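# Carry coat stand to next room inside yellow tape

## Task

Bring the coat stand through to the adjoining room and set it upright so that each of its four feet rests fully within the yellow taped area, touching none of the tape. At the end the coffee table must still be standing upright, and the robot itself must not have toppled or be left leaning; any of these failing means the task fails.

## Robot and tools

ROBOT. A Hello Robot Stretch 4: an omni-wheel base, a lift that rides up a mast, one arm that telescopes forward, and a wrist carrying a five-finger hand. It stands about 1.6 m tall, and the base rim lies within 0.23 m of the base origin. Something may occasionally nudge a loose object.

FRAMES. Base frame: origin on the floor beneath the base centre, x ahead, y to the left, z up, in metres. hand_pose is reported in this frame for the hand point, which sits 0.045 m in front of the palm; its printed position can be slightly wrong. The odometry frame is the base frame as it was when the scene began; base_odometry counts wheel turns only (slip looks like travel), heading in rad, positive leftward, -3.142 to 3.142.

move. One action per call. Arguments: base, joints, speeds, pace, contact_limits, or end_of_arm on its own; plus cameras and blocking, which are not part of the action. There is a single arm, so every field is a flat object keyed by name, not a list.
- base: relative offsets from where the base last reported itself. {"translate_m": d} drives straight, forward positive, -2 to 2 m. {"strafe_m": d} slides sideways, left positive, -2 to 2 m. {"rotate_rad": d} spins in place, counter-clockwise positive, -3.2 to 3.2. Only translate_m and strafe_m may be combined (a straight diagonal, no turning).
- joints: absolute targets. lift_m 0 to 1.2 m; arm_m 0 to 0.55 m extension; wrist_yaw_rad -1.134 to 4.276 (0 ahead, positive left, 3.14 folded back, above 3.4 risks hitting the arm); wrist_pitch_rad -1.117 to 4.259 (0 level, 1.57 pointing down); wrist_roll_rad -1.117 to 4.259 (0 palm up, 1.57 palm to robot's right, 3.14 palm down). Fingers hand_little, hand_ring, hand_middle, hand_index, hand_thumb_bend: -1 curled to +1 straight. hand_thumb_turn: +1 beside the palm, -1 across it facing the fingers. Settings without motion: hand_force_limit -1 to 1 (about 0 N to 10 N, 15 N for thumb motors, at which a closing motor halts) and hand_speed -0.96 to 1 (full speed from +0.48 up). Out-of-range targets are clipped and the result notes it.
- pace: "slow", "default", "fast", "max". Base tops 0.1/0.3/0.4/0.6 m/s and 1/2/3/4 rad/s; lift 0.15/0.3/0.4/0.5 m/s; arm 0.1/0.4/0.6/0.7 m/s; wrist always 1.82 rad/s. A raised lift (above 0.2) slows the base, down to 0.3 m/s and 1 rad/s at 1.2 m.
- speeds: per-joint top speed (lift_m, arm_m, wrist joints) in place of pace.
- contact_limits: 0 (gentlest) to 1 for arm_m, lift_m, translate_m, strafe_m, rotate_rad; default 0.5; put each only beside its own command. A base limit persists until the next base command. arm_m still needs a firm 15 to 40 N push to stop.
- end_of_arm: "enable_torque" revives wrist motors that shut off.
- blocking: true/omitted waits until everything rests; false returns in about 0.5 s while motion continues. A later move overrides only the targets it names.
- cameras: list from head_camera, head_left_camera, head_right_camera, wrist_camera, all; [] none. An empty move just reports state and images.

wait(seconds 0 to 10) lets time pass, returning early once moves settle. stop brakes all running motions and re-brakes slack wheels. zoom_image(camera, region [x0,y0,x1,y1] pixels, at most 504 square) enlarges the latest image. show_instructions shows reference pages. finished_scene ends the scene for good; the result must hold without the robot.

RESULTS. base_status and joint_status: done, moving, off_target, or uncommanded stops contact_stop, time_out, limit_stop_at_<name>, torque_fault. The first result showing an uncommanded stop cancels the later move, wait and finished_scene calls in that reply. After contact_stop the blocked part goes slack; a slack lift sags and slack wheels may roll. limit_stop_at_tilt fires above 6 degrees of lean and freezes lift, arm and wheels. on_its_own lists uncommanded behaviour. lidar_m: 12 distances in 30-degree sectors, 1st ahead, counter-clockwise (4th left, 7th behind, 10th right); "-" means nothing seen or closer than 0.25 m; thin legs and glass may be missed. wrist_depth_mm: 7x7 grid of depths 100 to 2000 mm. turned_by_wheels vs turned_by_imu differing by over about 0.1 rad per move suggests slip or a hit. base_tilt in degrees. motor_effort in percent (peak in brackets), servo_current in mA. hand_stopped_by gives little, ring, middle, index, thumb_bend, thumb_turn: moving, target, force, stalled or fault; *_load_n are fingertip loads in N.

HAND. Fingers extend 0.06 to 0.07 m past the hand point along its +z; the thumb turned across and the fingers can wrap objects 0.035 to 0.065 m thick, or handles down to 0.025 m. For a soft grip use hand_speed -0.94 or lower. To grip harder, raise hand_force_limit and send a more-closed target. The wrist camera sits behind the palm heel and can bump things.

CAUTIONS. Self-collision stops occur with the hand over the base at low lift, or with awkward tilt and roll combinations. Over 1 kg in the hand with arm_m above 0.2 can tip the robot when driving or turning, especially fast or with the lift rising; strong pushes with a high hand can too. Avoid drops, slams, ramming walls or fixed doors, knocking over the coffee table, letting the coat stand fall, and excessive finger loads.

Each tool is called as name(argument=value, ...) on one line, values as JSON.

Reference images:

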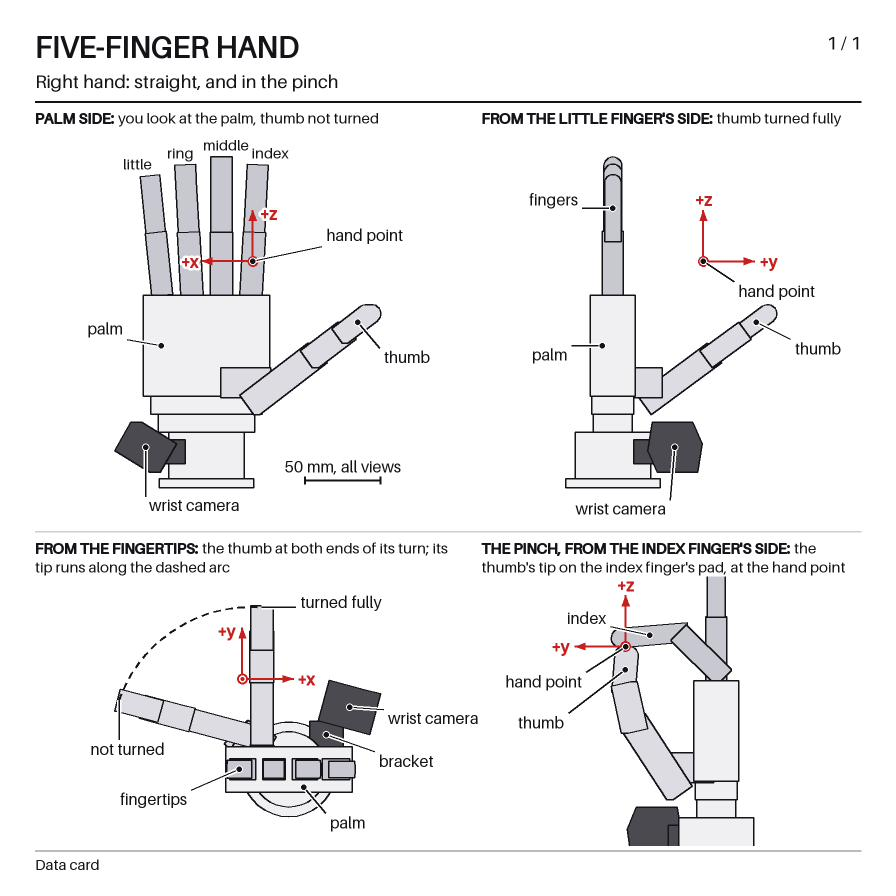

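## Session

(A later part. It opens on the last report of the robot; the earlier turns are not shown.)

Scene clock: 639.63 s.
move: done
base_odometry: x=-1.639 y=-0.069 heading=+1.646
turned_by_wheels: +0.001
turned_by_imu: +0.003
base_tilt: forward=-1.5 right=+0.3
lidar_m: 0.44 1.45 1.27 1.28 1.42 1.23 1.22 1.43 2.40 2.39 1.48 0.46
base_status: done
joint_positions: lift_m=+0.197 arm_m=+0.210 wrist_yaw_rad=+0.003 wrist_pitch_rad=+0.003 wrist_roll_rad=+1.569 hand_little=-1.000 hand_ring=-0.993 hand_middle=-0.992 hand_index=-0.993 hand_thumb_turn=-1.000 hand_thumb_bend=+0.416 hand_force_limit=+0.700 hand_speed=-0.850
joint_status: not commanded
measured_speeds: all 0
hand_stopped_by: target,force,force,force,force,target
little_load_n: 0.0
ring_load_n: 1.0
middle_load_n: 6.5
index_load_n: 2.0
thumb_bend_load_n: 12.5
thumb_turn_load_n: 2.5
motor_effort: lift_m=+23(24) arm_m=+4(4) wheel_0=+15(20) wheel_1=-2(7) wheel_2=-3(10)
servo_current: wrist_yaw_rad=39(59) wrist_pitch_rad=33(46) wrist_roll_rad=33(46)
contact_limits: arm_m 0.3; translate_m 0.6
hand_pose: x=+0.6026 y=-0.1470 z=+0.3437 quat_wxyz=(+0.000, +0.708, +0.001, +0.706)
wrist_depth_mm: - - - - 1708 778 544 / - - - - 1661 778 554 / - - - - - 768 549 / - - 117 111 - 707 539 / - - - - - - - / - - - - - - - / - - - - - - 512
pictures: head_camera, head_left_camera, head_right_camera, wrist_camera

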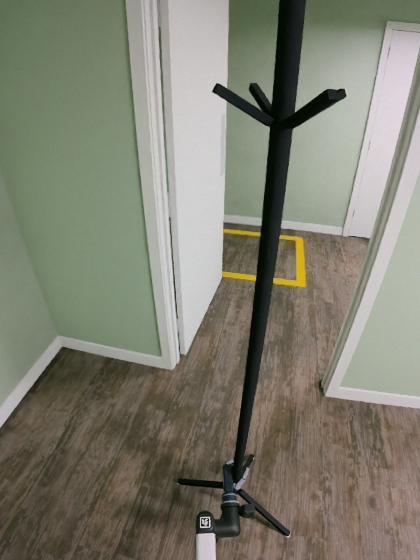

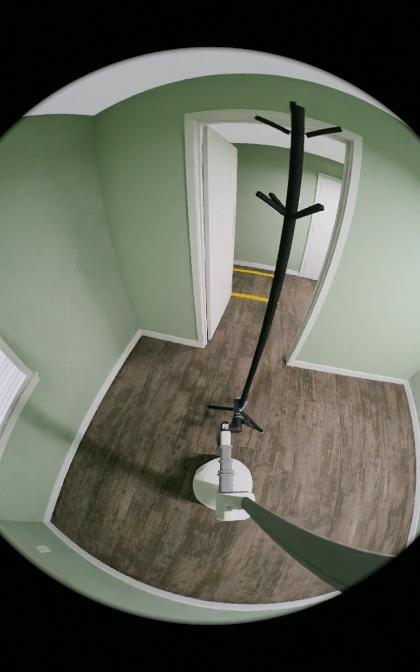

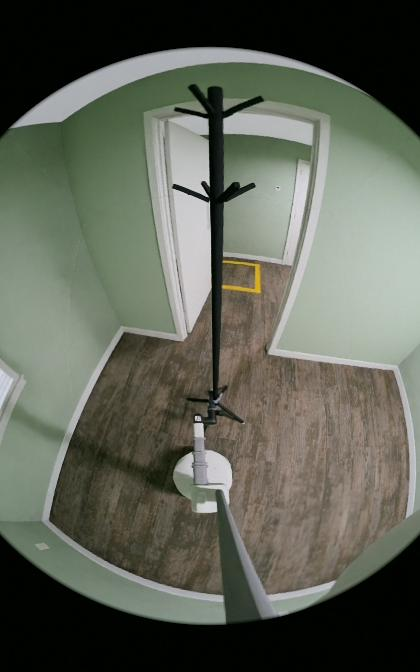

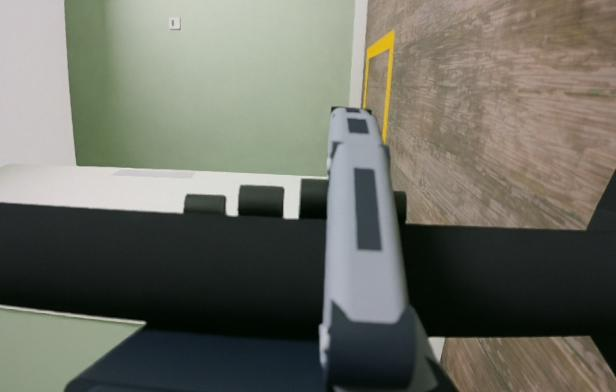

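move(base={"translate_m": 1.1, "strafe_m": -0.22}, pace="slow", contact_limits={"translate_m": 0.5}, cameras=["all"])

Scene clock: 672.70 s.
move: done
base_odometry: x=-1.503 y=+1.044 heading=+1.647
turned_by_wheels: +0.000
turned_by_imu: -0.008
base_tilt: forward=-1.7 right=+0.2
lidar_m: 0.39 0.47 0.46 1.25 1.44 2.32 2.34 2.72 2.46 0.45 0.50 0.45
base_status: done
joint_positions: lift_m=+0.197 arm_m=+0.210 wrist_yaw_rad=-0.004 wrist_pitch_rad=+0.003 wrist_roll_rad=+1.569 hand_little=-1.000 hand_ring=-0.993 hand_middle=-0.992 hand_index=-0.993 hand_thumb_turn=-1.000 hand_thumb_bend=+0.416 hand_force_limit=+0.700 hand_speed=-0.850
joint_status: not commanded
measured_speeds: all 0
hand_stopped_by: target,force,force,force,force,target
little_load_n: 0.0
ring_load_n: 1.5
middle_load_n: 6.0
index_load_n: 2.0
thumb_bend_load_n: 12.0
thumb_turn_load_n: 2.0
motor_effort: lift_m=+22(24) arm_m=+4(4) wheel_0=+9(18) wheel_1=+5(10) wheel_2=-8(14)
servo_current: wrist_yaw_rad=46(52) wrist_pitch_rad=39(52) wrist_roll_rad=39(46)
contact_limits: arm_m 0.3; translate_m 0.5
hand_pose: x=+0.6016 y=-0.1485 z=+0.3437 quat_wxyz=(+0.002, +0.708, -0.001, +0.706)
wrist_depth_mm: - - - - 1708 842 549 / - - - - 1661 842 544 / - - - - - 715 544 / - - 118 108 - 699 544 / - - - - - - - / - - - - - - - / - - - - - - 512
pictures: head_camera, head_left_camera, head_right_camera, wrist_camera

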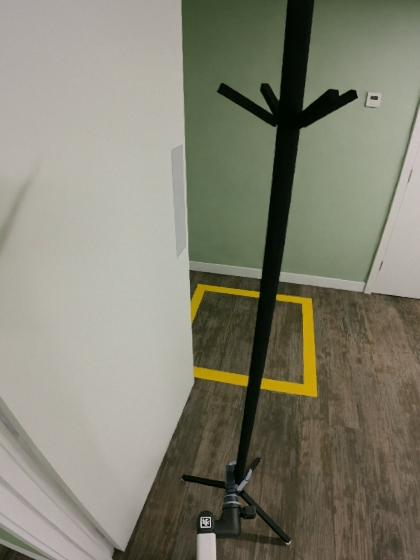

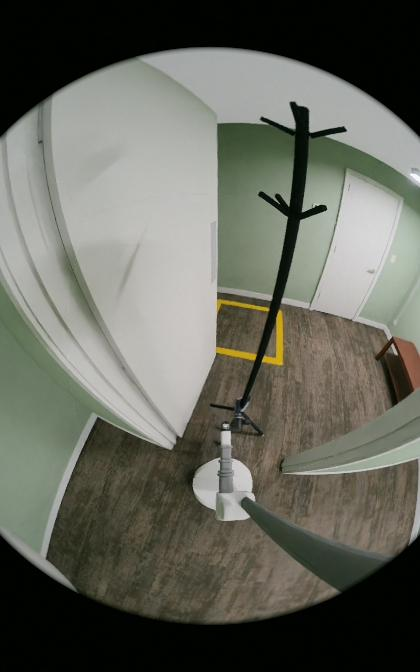

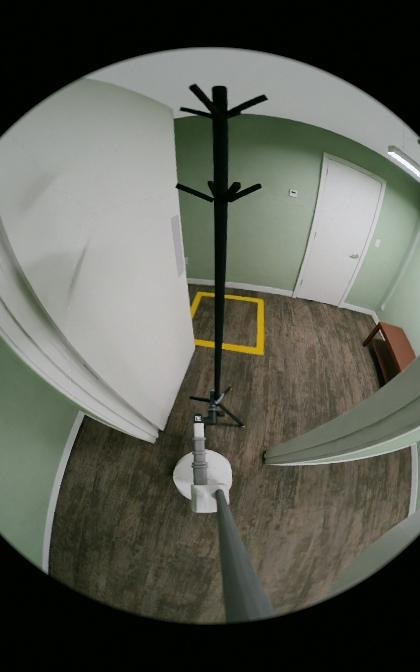

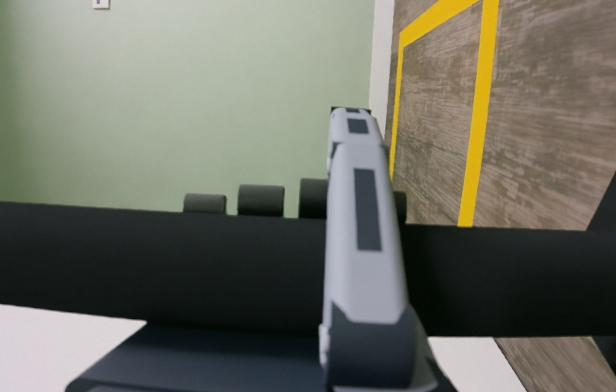

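move(base={"translate_m": 0.684, "strafe_m": -0.148}, pace="slow", contact_limits={"translate_m": 0.4}, cameras=["all"])

Scene clock: 693.43 s.
move: done
base_odometry: x=-1.407 y=+1.737 heading=+1.647
turned_by_wheels: +0.000
turned_by_imu: -0.005
base_tilt: forward=-1.7 right=+0.1
lidar_m: 0.40 0.41 0.33 0.33 0.42 2.35 3.04 0.61 0.77 1.87 1.98 0.44
base_status: done
joint_positions: lift_m=+0.197 arm_m=+0.210 wrist_yaw_rad=-0.004 wrist_pitch_rad=+0.003 wrist_roll_rad=+1.569 hand_little=-1.000 hand_ring=-0.993 hand_middle=-0.992 hand_index=-0.993 hand_thumb_turn=-1.000 hand_thumb_bend=+0.416 hand_force_limit=+0.700 hand_speed=-0.850
joint_status: not commanded
measured_speeds: all 0
hand_stopped_by: target,force,force,force,force,target
little_load_n: 0.0
ring_load_n: 1.5
middle_load_n: 6.0
index_load_n: 2.5
thumb_bend_load_n: 12.5
thumb_turn_load_n: 2.0
motor_effort: lift_m=+23(24) arm_m=+4(4) wheel_0=+8(14) wheel_1=+6(9) wheel_2=-8(15)
servo_current: wrist_yaw_rad=46(59) wrist_pitch_rad=46(52) wrist_roll_rad=39(46)
contact_limits: arm_m 0.3; translate_m 0.4
hand_pose: x=+0.6016 y=-0.1485 z=+0.3437 quat_wxyz=(+0.002, +0.708, -0.001, +0.706)
wrist_depth_mm: - - - - 1138 778 549 / - - - - 1182 778 544 / - - - - - 778 549 / - - 116 107 - 707 539 / - - - - - - - / - - - - - - - / - - - - - - 508
pictures: head_camera, head_left_camera, head_right_camera, wrist_camera

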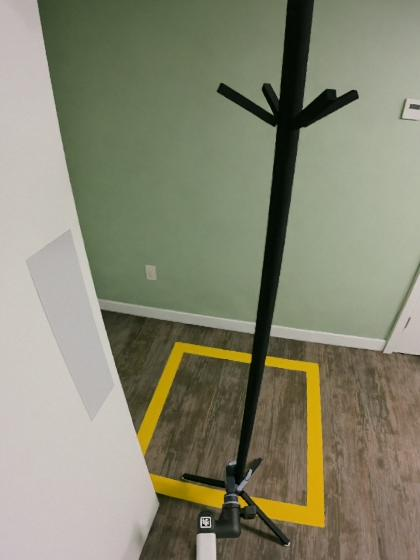

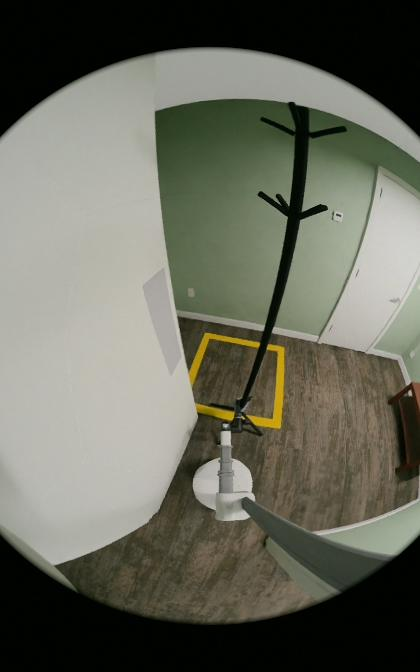

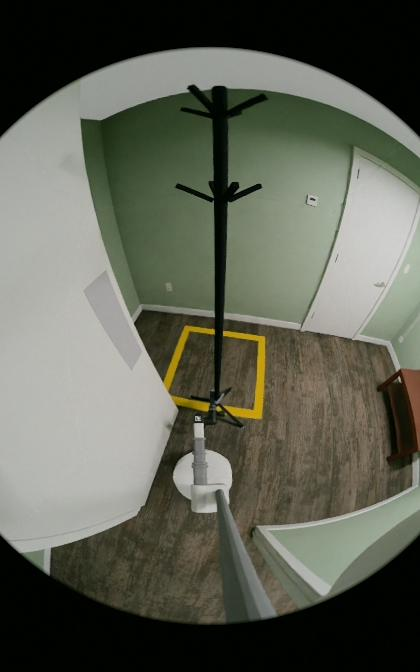

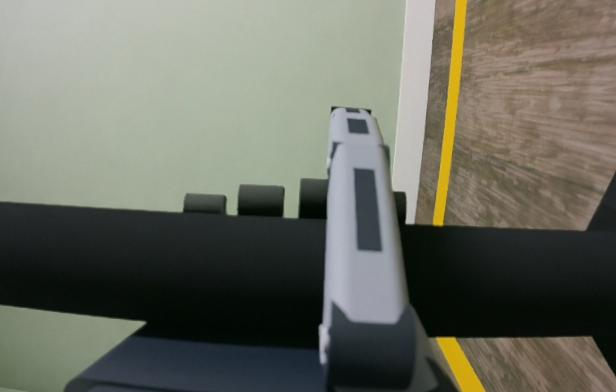

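move(base={"translate_m": 0.44, "strafe_m": -0.045}, pace="slow", contact_limits={"translate_m": 0.4}, cameras=["all"])

Scene clock: 713.73 s.
move: done
base_odometry: x=-1.396 y=+2.178 heading=+1.647
turned_by_wheels: +0.000
turned_by_imu: -0.005
base_tilt: forward=-1.6 right=+0.3
lidar_m: 0.41 1.39 0.25 0.25 0.31 0.60 3.47 0.96 1.64 1.93 1.48 0.46
base_status: done
joint_positions: lift_m=+0.197 arm_m=+0.210 wrist_yaw_rad=-0.005 wrist_pitch_rad=+0.003 wrist_roll_rad=+1.569 hand_little=-1.000 hand_ring=-0.993 hand_middle=-0.992 hand_index=-0.993 hand_thumb_turn=-1.000 hand_thumb_bend=+0.416 hand_force_limit=+0.700 hand_speed=-0.850
joint_status: not commanded
measured_speeds: all 0
hand_stopped_by: target,force,force,force,force,target
little_load_n: 0.0
ring_load_n: 1.5
middle_load_n: 6.0
index_load_n: 2.0
thumb_bend_load_n: 12.5
thumb_turn_load_n: 2.0
motor_effort: lift_m=+23(23) arm_m=+4(4) wheel_0=+8(13) wheel_1=+5(9) wheel_2=-9(15)
servo_current: wrist_yaw_rad=52(59) wrist_pitch_rad=39(52) wrist_roll_rad=39(46)
contact_limits: arm_m 0.3; translate_m 0.4
hand_pose: x=+0.6015 y=-0.1487 z=+0.3437 quat_wxyz=(+0.002, +0.708, -0.001, +0.706)
wrist_depth_mm: - - - - - 732 - / - - - - - 723 492 / - - - - - 715 488 / - - 116 107 - 699 512 / - - - - - - - / - - - - - - - / - - - - - - 512
pictures: head_camera, head_left_camera, head_right_camera, wrist_camera

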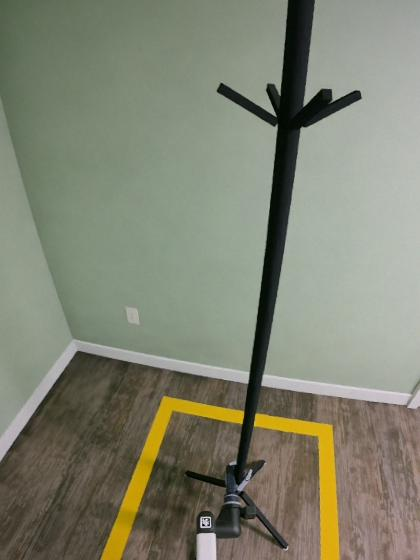

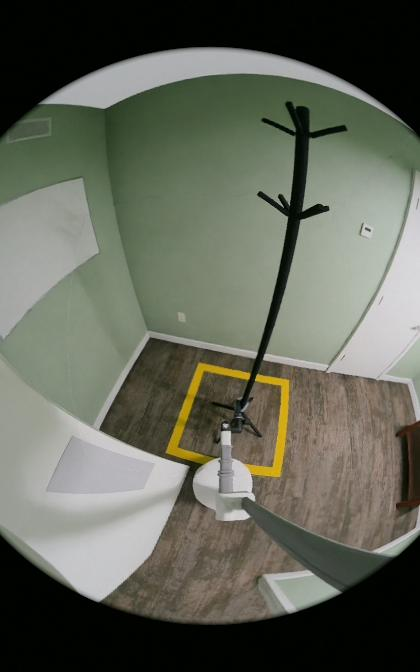

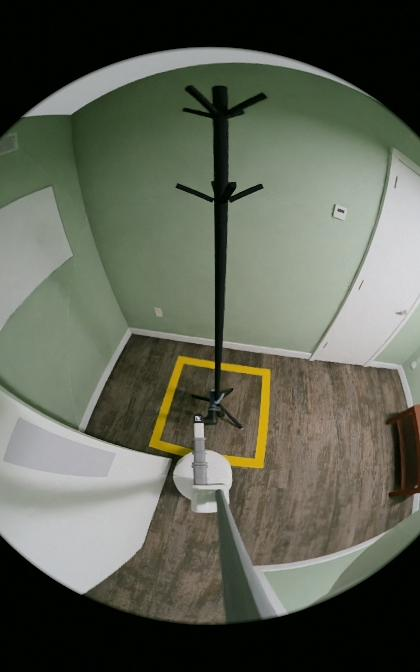

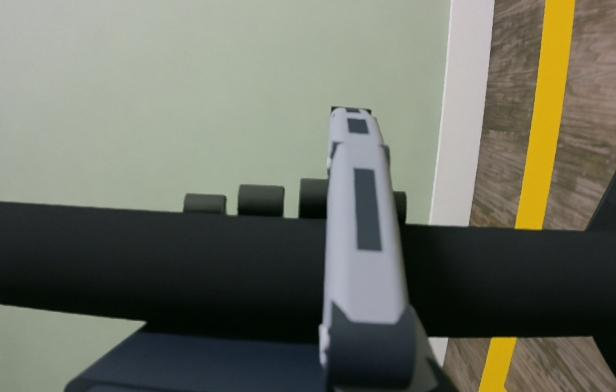

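zoom_image(camera="head_left_camera", region=[150, 340, 310, 530])

zoom_image(camera="head_right_camera", region=[130, 340, 290, 530])

Scaled by 2.653 from the camera's image (finer frame: 600x960).

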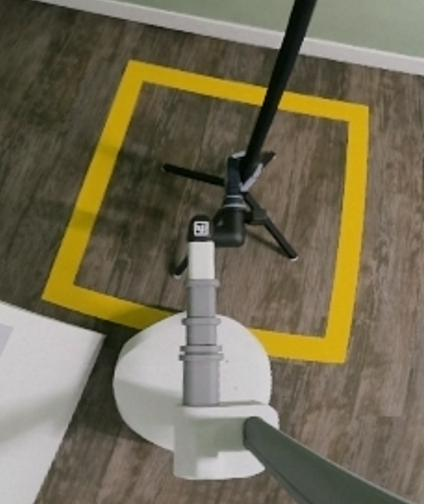

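Scaled by 2.653 from the camera's image (finer frame: 600x960).

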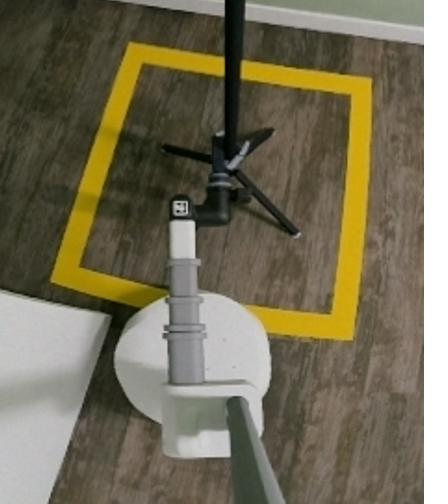

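move(joints={"lift_m": 0.194}, speeds={"lift_m": 0.02})

move(joints={"hand_thumb_bend": 1.0, "hand_speed": -0.85}, cameras=["head_camera", "wrist_camera"])

Scene clock: 724.77 s.
move: done
base_odometry: x=-1.396 y=+2.178 heading=+1.647
turned_by_wheels: +0.000
turned_by_imu: -0.001
base_tilt: forward=-1.5 right=+0.2
lidar_m: 0.38 1.36 0.25 0.25 0.31 0.57 3.46 0.96 1.61 1.94 1.51 0.44
base_status: not commanded
joint_positions: lift_m=+0.195 arm_m=+0.210 wrist_yaw_rad=-0.005 wrist_pitch_rad=+0.003 wrist_roll_rad=+1.569 hand_little=-1.000 hand_ring=-0.993 hand_middle=-0.992 hand_index=-0.993 hand_thumb_turn=-1.000 hand_thumb_bend=+0.416 hand_force_limit=+0.700 hand_speed=-0.850
joint_status: all done
measured_speeds: all 0
hand_stopped_by: target,force,force,force,force,target
little_load_n: 0.0
ring_load_n: 2.5
middle_load_n: 5.5
index_load_n: 1.5
thumb_bend_load_n: 13.0
thumb_turn_load_n: 1.5
motor_effort: lift_m=+15(24) arm_m=+4(4) wheel_0=+8(8) wheel_1=+5(5) wheel_2=-9(9)
servo_current: wrist_yaw_rad=46(52) wrist_pitch_rad=33(39) wrist_roll_rad=39(46)
contact_limits: arm_m 0.3; translate_m 0.4
hand_pose: x=+0.6014 y=-0.1488 z=+0.3413 quat_wxyz=(+0.002, +0.708, -0.001, +0.706)
wrist_depth_mm: - - - - - 732 - / - - - - - 732 591 / - - - - - 723 - / - - 116 107 - 707 517 / - - - - - - - / - - - - - - - / - - - - - - 517
pictures: none

Scene clock: 727.97 s.
move: done
base_odometry: x=-1.396 y=+2.178 heading=+1.647
turned_by_wheels: +0.000
turned_by_imu: -0.002
base_tilt: forward=-1.6 right=+0.3
lidar_m: 0.39 1.40 0.25 0.25 0.32 0.62 3.47 0.98 1.62 1.94 1.51 0.45
base_status: not commanded
joint_positions: lift_m=+0.194 arm_m=+0.210 wrist_yaw_rad=-0.005 wrist_pitch_rad=+0.003 wrist_roll_rad=+1.569 hand_little=-1.000 hand_ring=-0.993 hand_middle=-0.993 hand_index=-0.993 hand_thumb_turn=-1.000 hand_thumb_bend=+1.000 hand_force_limit=+0.700 hand_speed=-0.850
joint_status: all done
measured_speeds: all 0
hand_stopped_by: target,force,force,force,target,target
little_load_n: 0.0
ring_load_n: 0.5
middle_load_n: 0.5
index_load_n: 0.0
thumb_bend_load_n: 0.0
thumb_turn_load_n: 0.0
motor_effort: lift_m=+16(17) arm_m=+4(4) wheel_0=+6(8) wheel_1=+4(5) wheel_2=-7(9)
servo_current: wrist_yaw_rad=46(59) wrist_pitch_rad=39(46) wrist_roll_rad=33(46)
contact_limits: arm_m 0.3; translate_m 0.4
hand_pose: x=+0.6014 y=-0.1488 z=+0.3412 quat_wxyz=(+0.002, +0.708, -0.001, +0.706)
wrist_depth_mm: - - - - - 732 - / - - - - 106 732 591 / - - - - - 723 496 / - - 117 106 - 707 512 / - - - - - - - / - - - - - - - / - - - - - - 512

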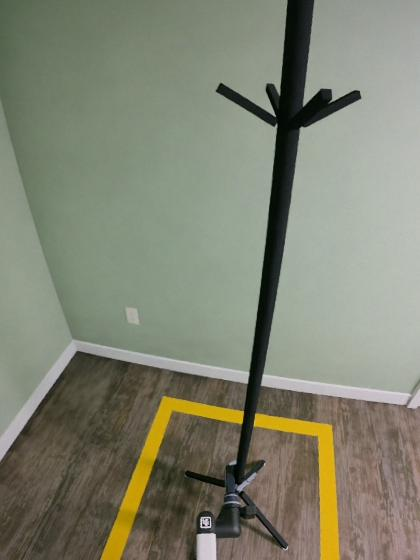

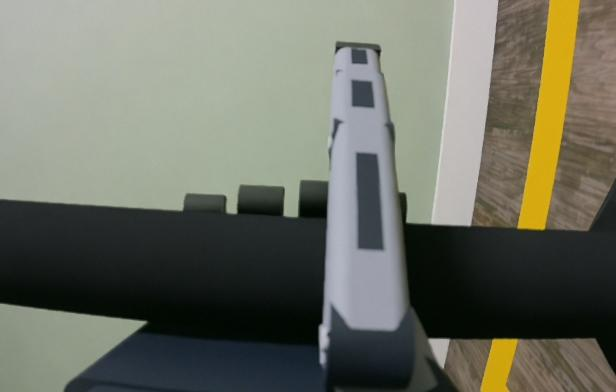

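Now open the fingers.

move(joints={"hand_index": 1, "hand_middle": 1, "hand_ring": 1, "hand_little": 1, "hand_speed": -0.8}, cameras=["all"])

Scene clock: 738.23 s.
move: done
base_odometry: x=-1.396 y=+2.178 heading=+1.647
turned_by_wheels: +0.000
turned_by_imu: -0.002
base_tilt: forward=-1.8 right=+0.3
lidar_m: 0.38 1.39 0.25 0.25 0.30 0.59 3.45 0.96 1.62 1.94 1.48 0.44
base_status: not commanded
joint_positions: lift_m=+0.194 arm_m=+0.210 wrist_yaw_rad=-0.002 wrist_pitch_rad=+0.003 wrist_roll_rad=+1.569 hand_little=+1.000 hand_ring=+1.000 hand_middle=+1.000 hand_index=+1.000 hand_thumb_turn=-1.000 hand_thumb_bend=+1.000 hand_force_limit=+0.700 hand_speed=-0.800
joint_status: all done
measured_speeds: all 0
hand_stopped_by: target,target,target,target,target,target
little_load_n: 0.0
ring_load_n: 0.0
middle_load_n: 0.0
index_load_n: 0.0
thumb_bend_load_n: 0.0
thumb_turn_load_n: 0.0
motor_effort: lift_m=+16(17) arm_m=+4(4) wheel_0=+6(6) wheel_1=+4(4) wheel_2=-6(7)
servo_current: wrist_yaw_rad=33(52) wrist_pitch_rad=33(52) wrist_roll_rad=33(46)
contact_limits: arm_m 0.3; translate_m 0.4
hand_pose: x=+0.6019 y=-0.1481 z=+0.3412 quat_wxyz=(+0.001, +0.708, +0.000, +0.706)
wrist_depth_mm: - - - - - 723 - / - - - - 107 723 585 / - - - - - 715 492 / - - - - - 715 517 / - - - - - - - / - - - - - - - / - - - - - - 512
pictures: head_camera, head_left_camera, head_right_camera, wrist_camera

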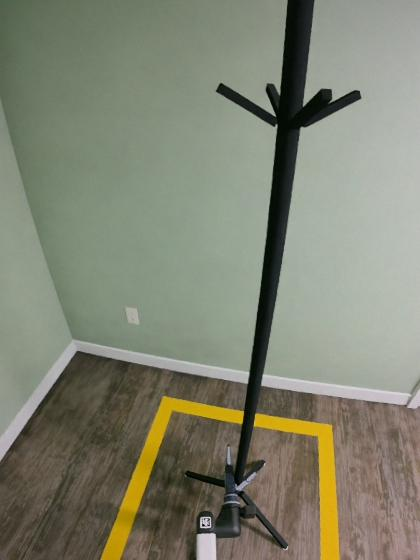

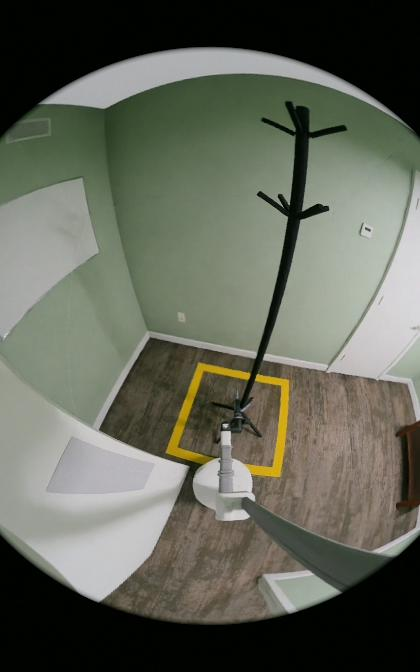

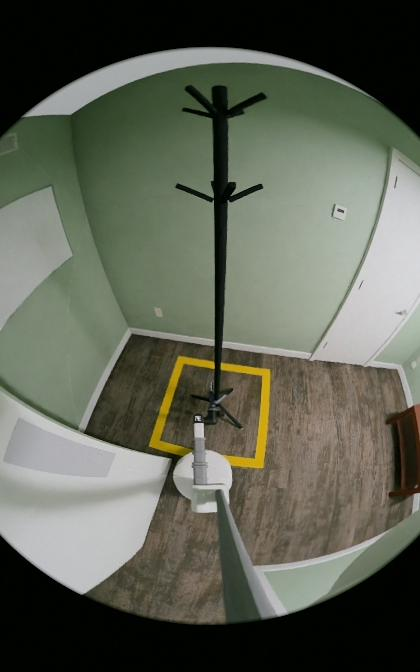

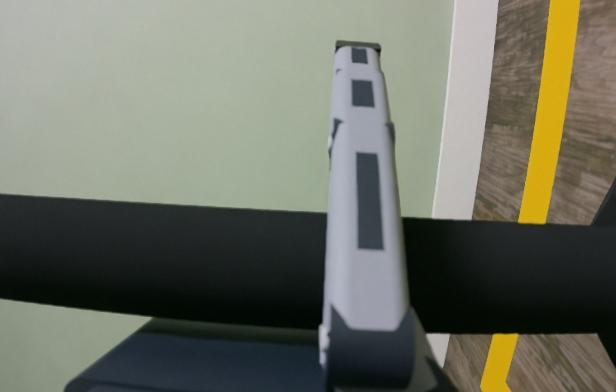

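move(joints={"arm_m": 0.02}, speeds={"arm_m": 0.12}, contact_limits={"arm_m": 0.1}, cameras=["all"])

Scene clock: 745.53 s.
move: done
base_odometry: x=-1.396 y=+2.178 heading=+1.647
turned_by_wheels: +0.000
turned_by_imu: -0.001
base_tilt: forward=-1.6 right=+0.2
lidar_m: 0.39 1.38 0.25 0.25 0.32 0.60 3.47 0.97 1.62 1.93 1.49 0.44
base_status: not commanded
joint_positions: lift_m=+0.194 arm_m=+0.020 wrist_yaw_rad=-0.002 wrist_pitch_rad=+0.003 wrist_roll_rad=+1.569 hand_little=+1.000 hand_ring=+1.000 hand_middle=+1.000 hand_index=+1.000 hand_thumb_turn=-1.000 hand_thumb_bend=+1.000 hand_force_limit=+0.700 hand_speed=-0.800
joint_status: all done
measured_speeds: all 0
hand_stopped_by: target,target,target,target,target,target
little_load_n: 0.0
ring_load_n: 0.0
middle_load_n: 0.0
index_load_n: 0.0
thumb_bend_load_n: 0.0
thumb_turn_load_n: 0.5
motor_effort: lift_m=+17(17) arm_m=-7(9) wheel_0=+6(6) wheel_1=+4(4) wheel_2=-5(6)
servo_current: wrist_yaw_rad=46(52) wrist_pitch_rad=46(46) wrist_roll_rad=39(46)
contact_limits: arm_m 0.1; translate_m 0.4
hand_pose: x=+0.4123 y=-0.1480 z=+0.3412 quat_wxyz=(+0.001, +0.708, +0.000, +0.706)
wrist_depth_mm: - - - - 917 788 559 / - - - - 107 788 559 / - - - - - 683 240 / 282 279 278 - - 264 517 / - - - 278 - 274 512 / - - 120 126 - - - / - - - - - - -
pictures: head_camera, head_left_camera, head_right_camera, wrist_camera

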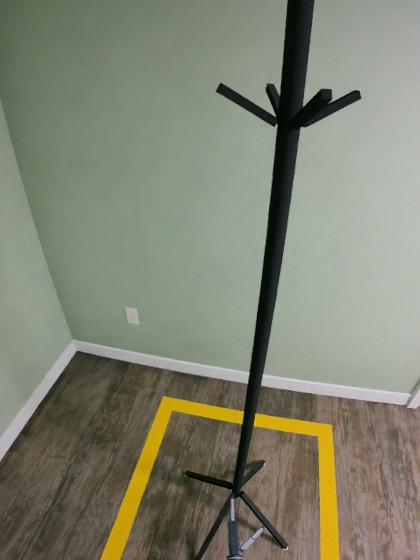

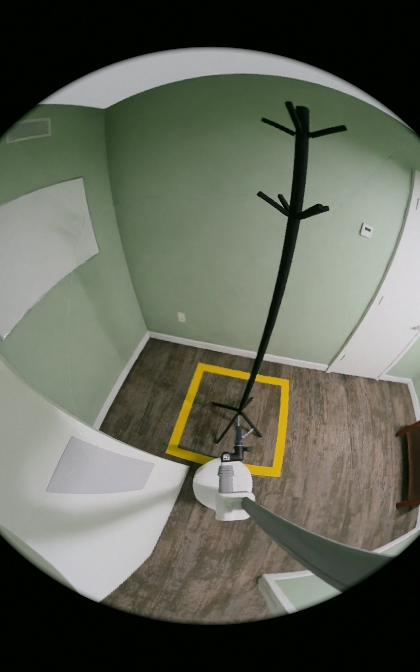

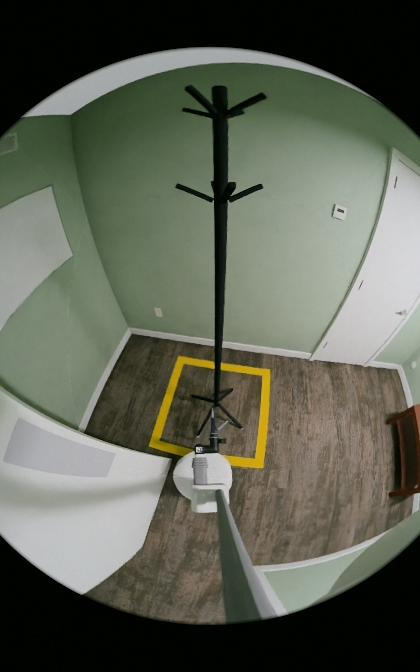

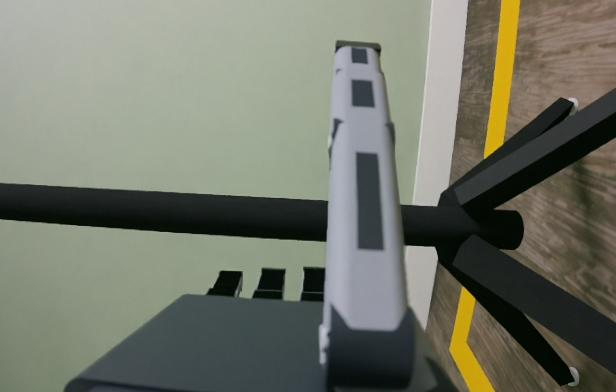

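move(base={"translate_m": -0.35, "strafe_m": 0.045}, contact_limits={"translate_m": 0.2}, pace="slow", cameras=["all"])

zoom_image(camera="head_camera", region=[80, 300, 400, 560])

zoom_image(camera="head_right_camera", region=[130, 300, 300, 480])

Scene clock: 756.60 s.
move: done
base_odometry: x=-1.414 y=+1.826 heading=+1.647
turned_by_wheels: +0.000
turned_by_imu: +0.000
base_tilt: forward=-1.6 right=+0.3
lidar_m: 0.71 0.35 0.31 0.27 0.39 2.67 3.11 0.67 0.95 1.92 1.86 0.81
base_status: done
joint_positions: lift_m=+0.194 arm_m=+0.020 wrist_yaw_rad=-0.002 wrist_pitch_rad=+0.003 wrist_roll_rad=+1.569 hand_little=+1.000 hand_ring=+1.000 hand_middle=+1.000 hand_index=+1.000 hand_thumb_turn=-1.000 hand_thumb_bend=+1.000 hand_force_limit=+0.700 hand_speed=-0.800
joint_status: not commanded
measured_speeds: all 0
hand_stopped_by: target,target,target,target,target,target
little_load_n: 0.0
ring_load_n: 0.0
middle_load_n: 0.0
index_load_n: 0.0
thumb_bend_load_n: 0.0
thumb_turn_load_n: 0.0
motor_effort: lift_m=+17(17) arm_m=-7(8) wheel_0=-5(13) wheel_1=-4(8) wheel_2=+5(11)
servo_current: wrist_yaw_rad=46(52) wrist_pitch_rad=39(46) wrist_roll_rad=33(46)
contact_limits: arm_m 0.1; translate_m 0.2
hand_pose: x=+0.4123 y=-0.1480 z=+0.3412 quat_wxyz=(+0.001, +0.708, +0.000, +0.706)
wrist_depth_mm: - - - - 1229 788 549 / - - - - 107 798 525 / - - - - - 732 554 / - - - - - 676 549 / - - - - - 615 517 / - - 120 126 - - 504 / - - - - - - 517
pictures: head_camera, head_left_camera, head_right_camera, wrist_camera

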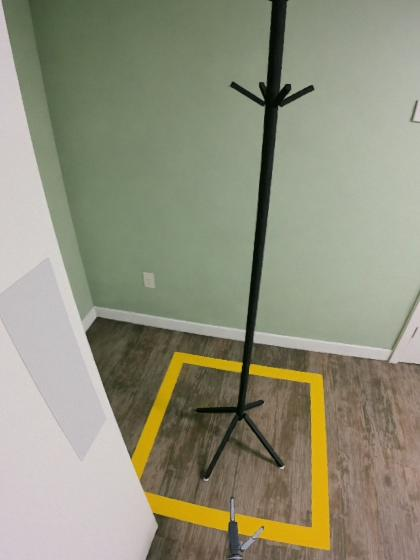

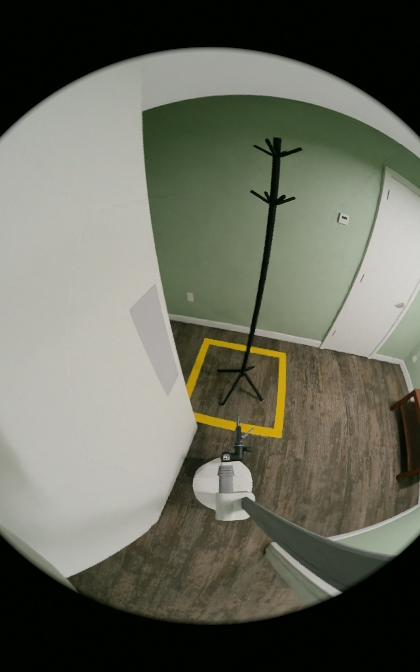

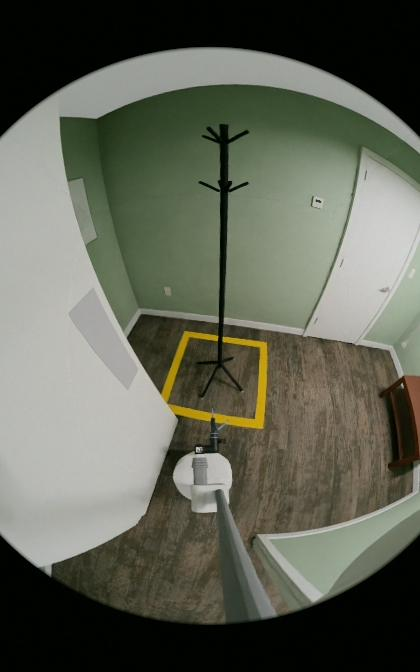

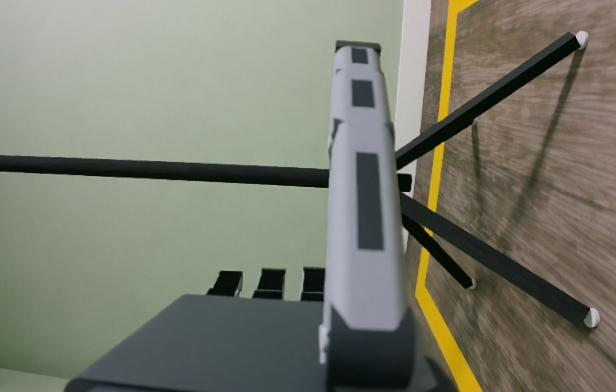

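Scaled by 1.575 from the camera's image (finer frame: 1200x1600).

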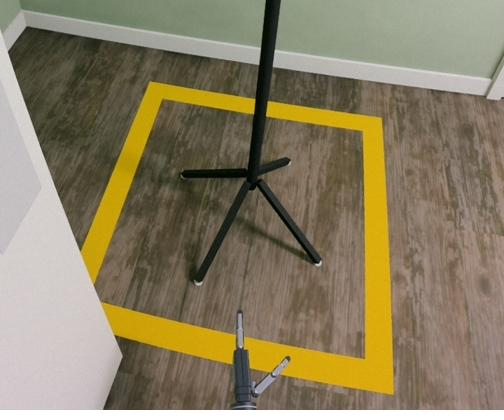

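Scaled by 2.800 from the camera's image (finer frame: 600x960).

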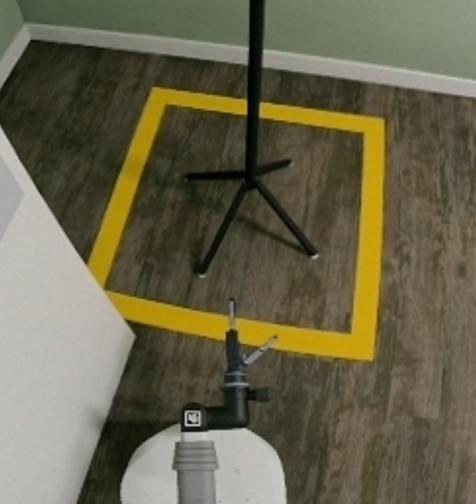

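All four feet are well inside the tape, the stand is upright, and the coffee table has not been touched.

finished_scene()

The scene is finished: the task was done.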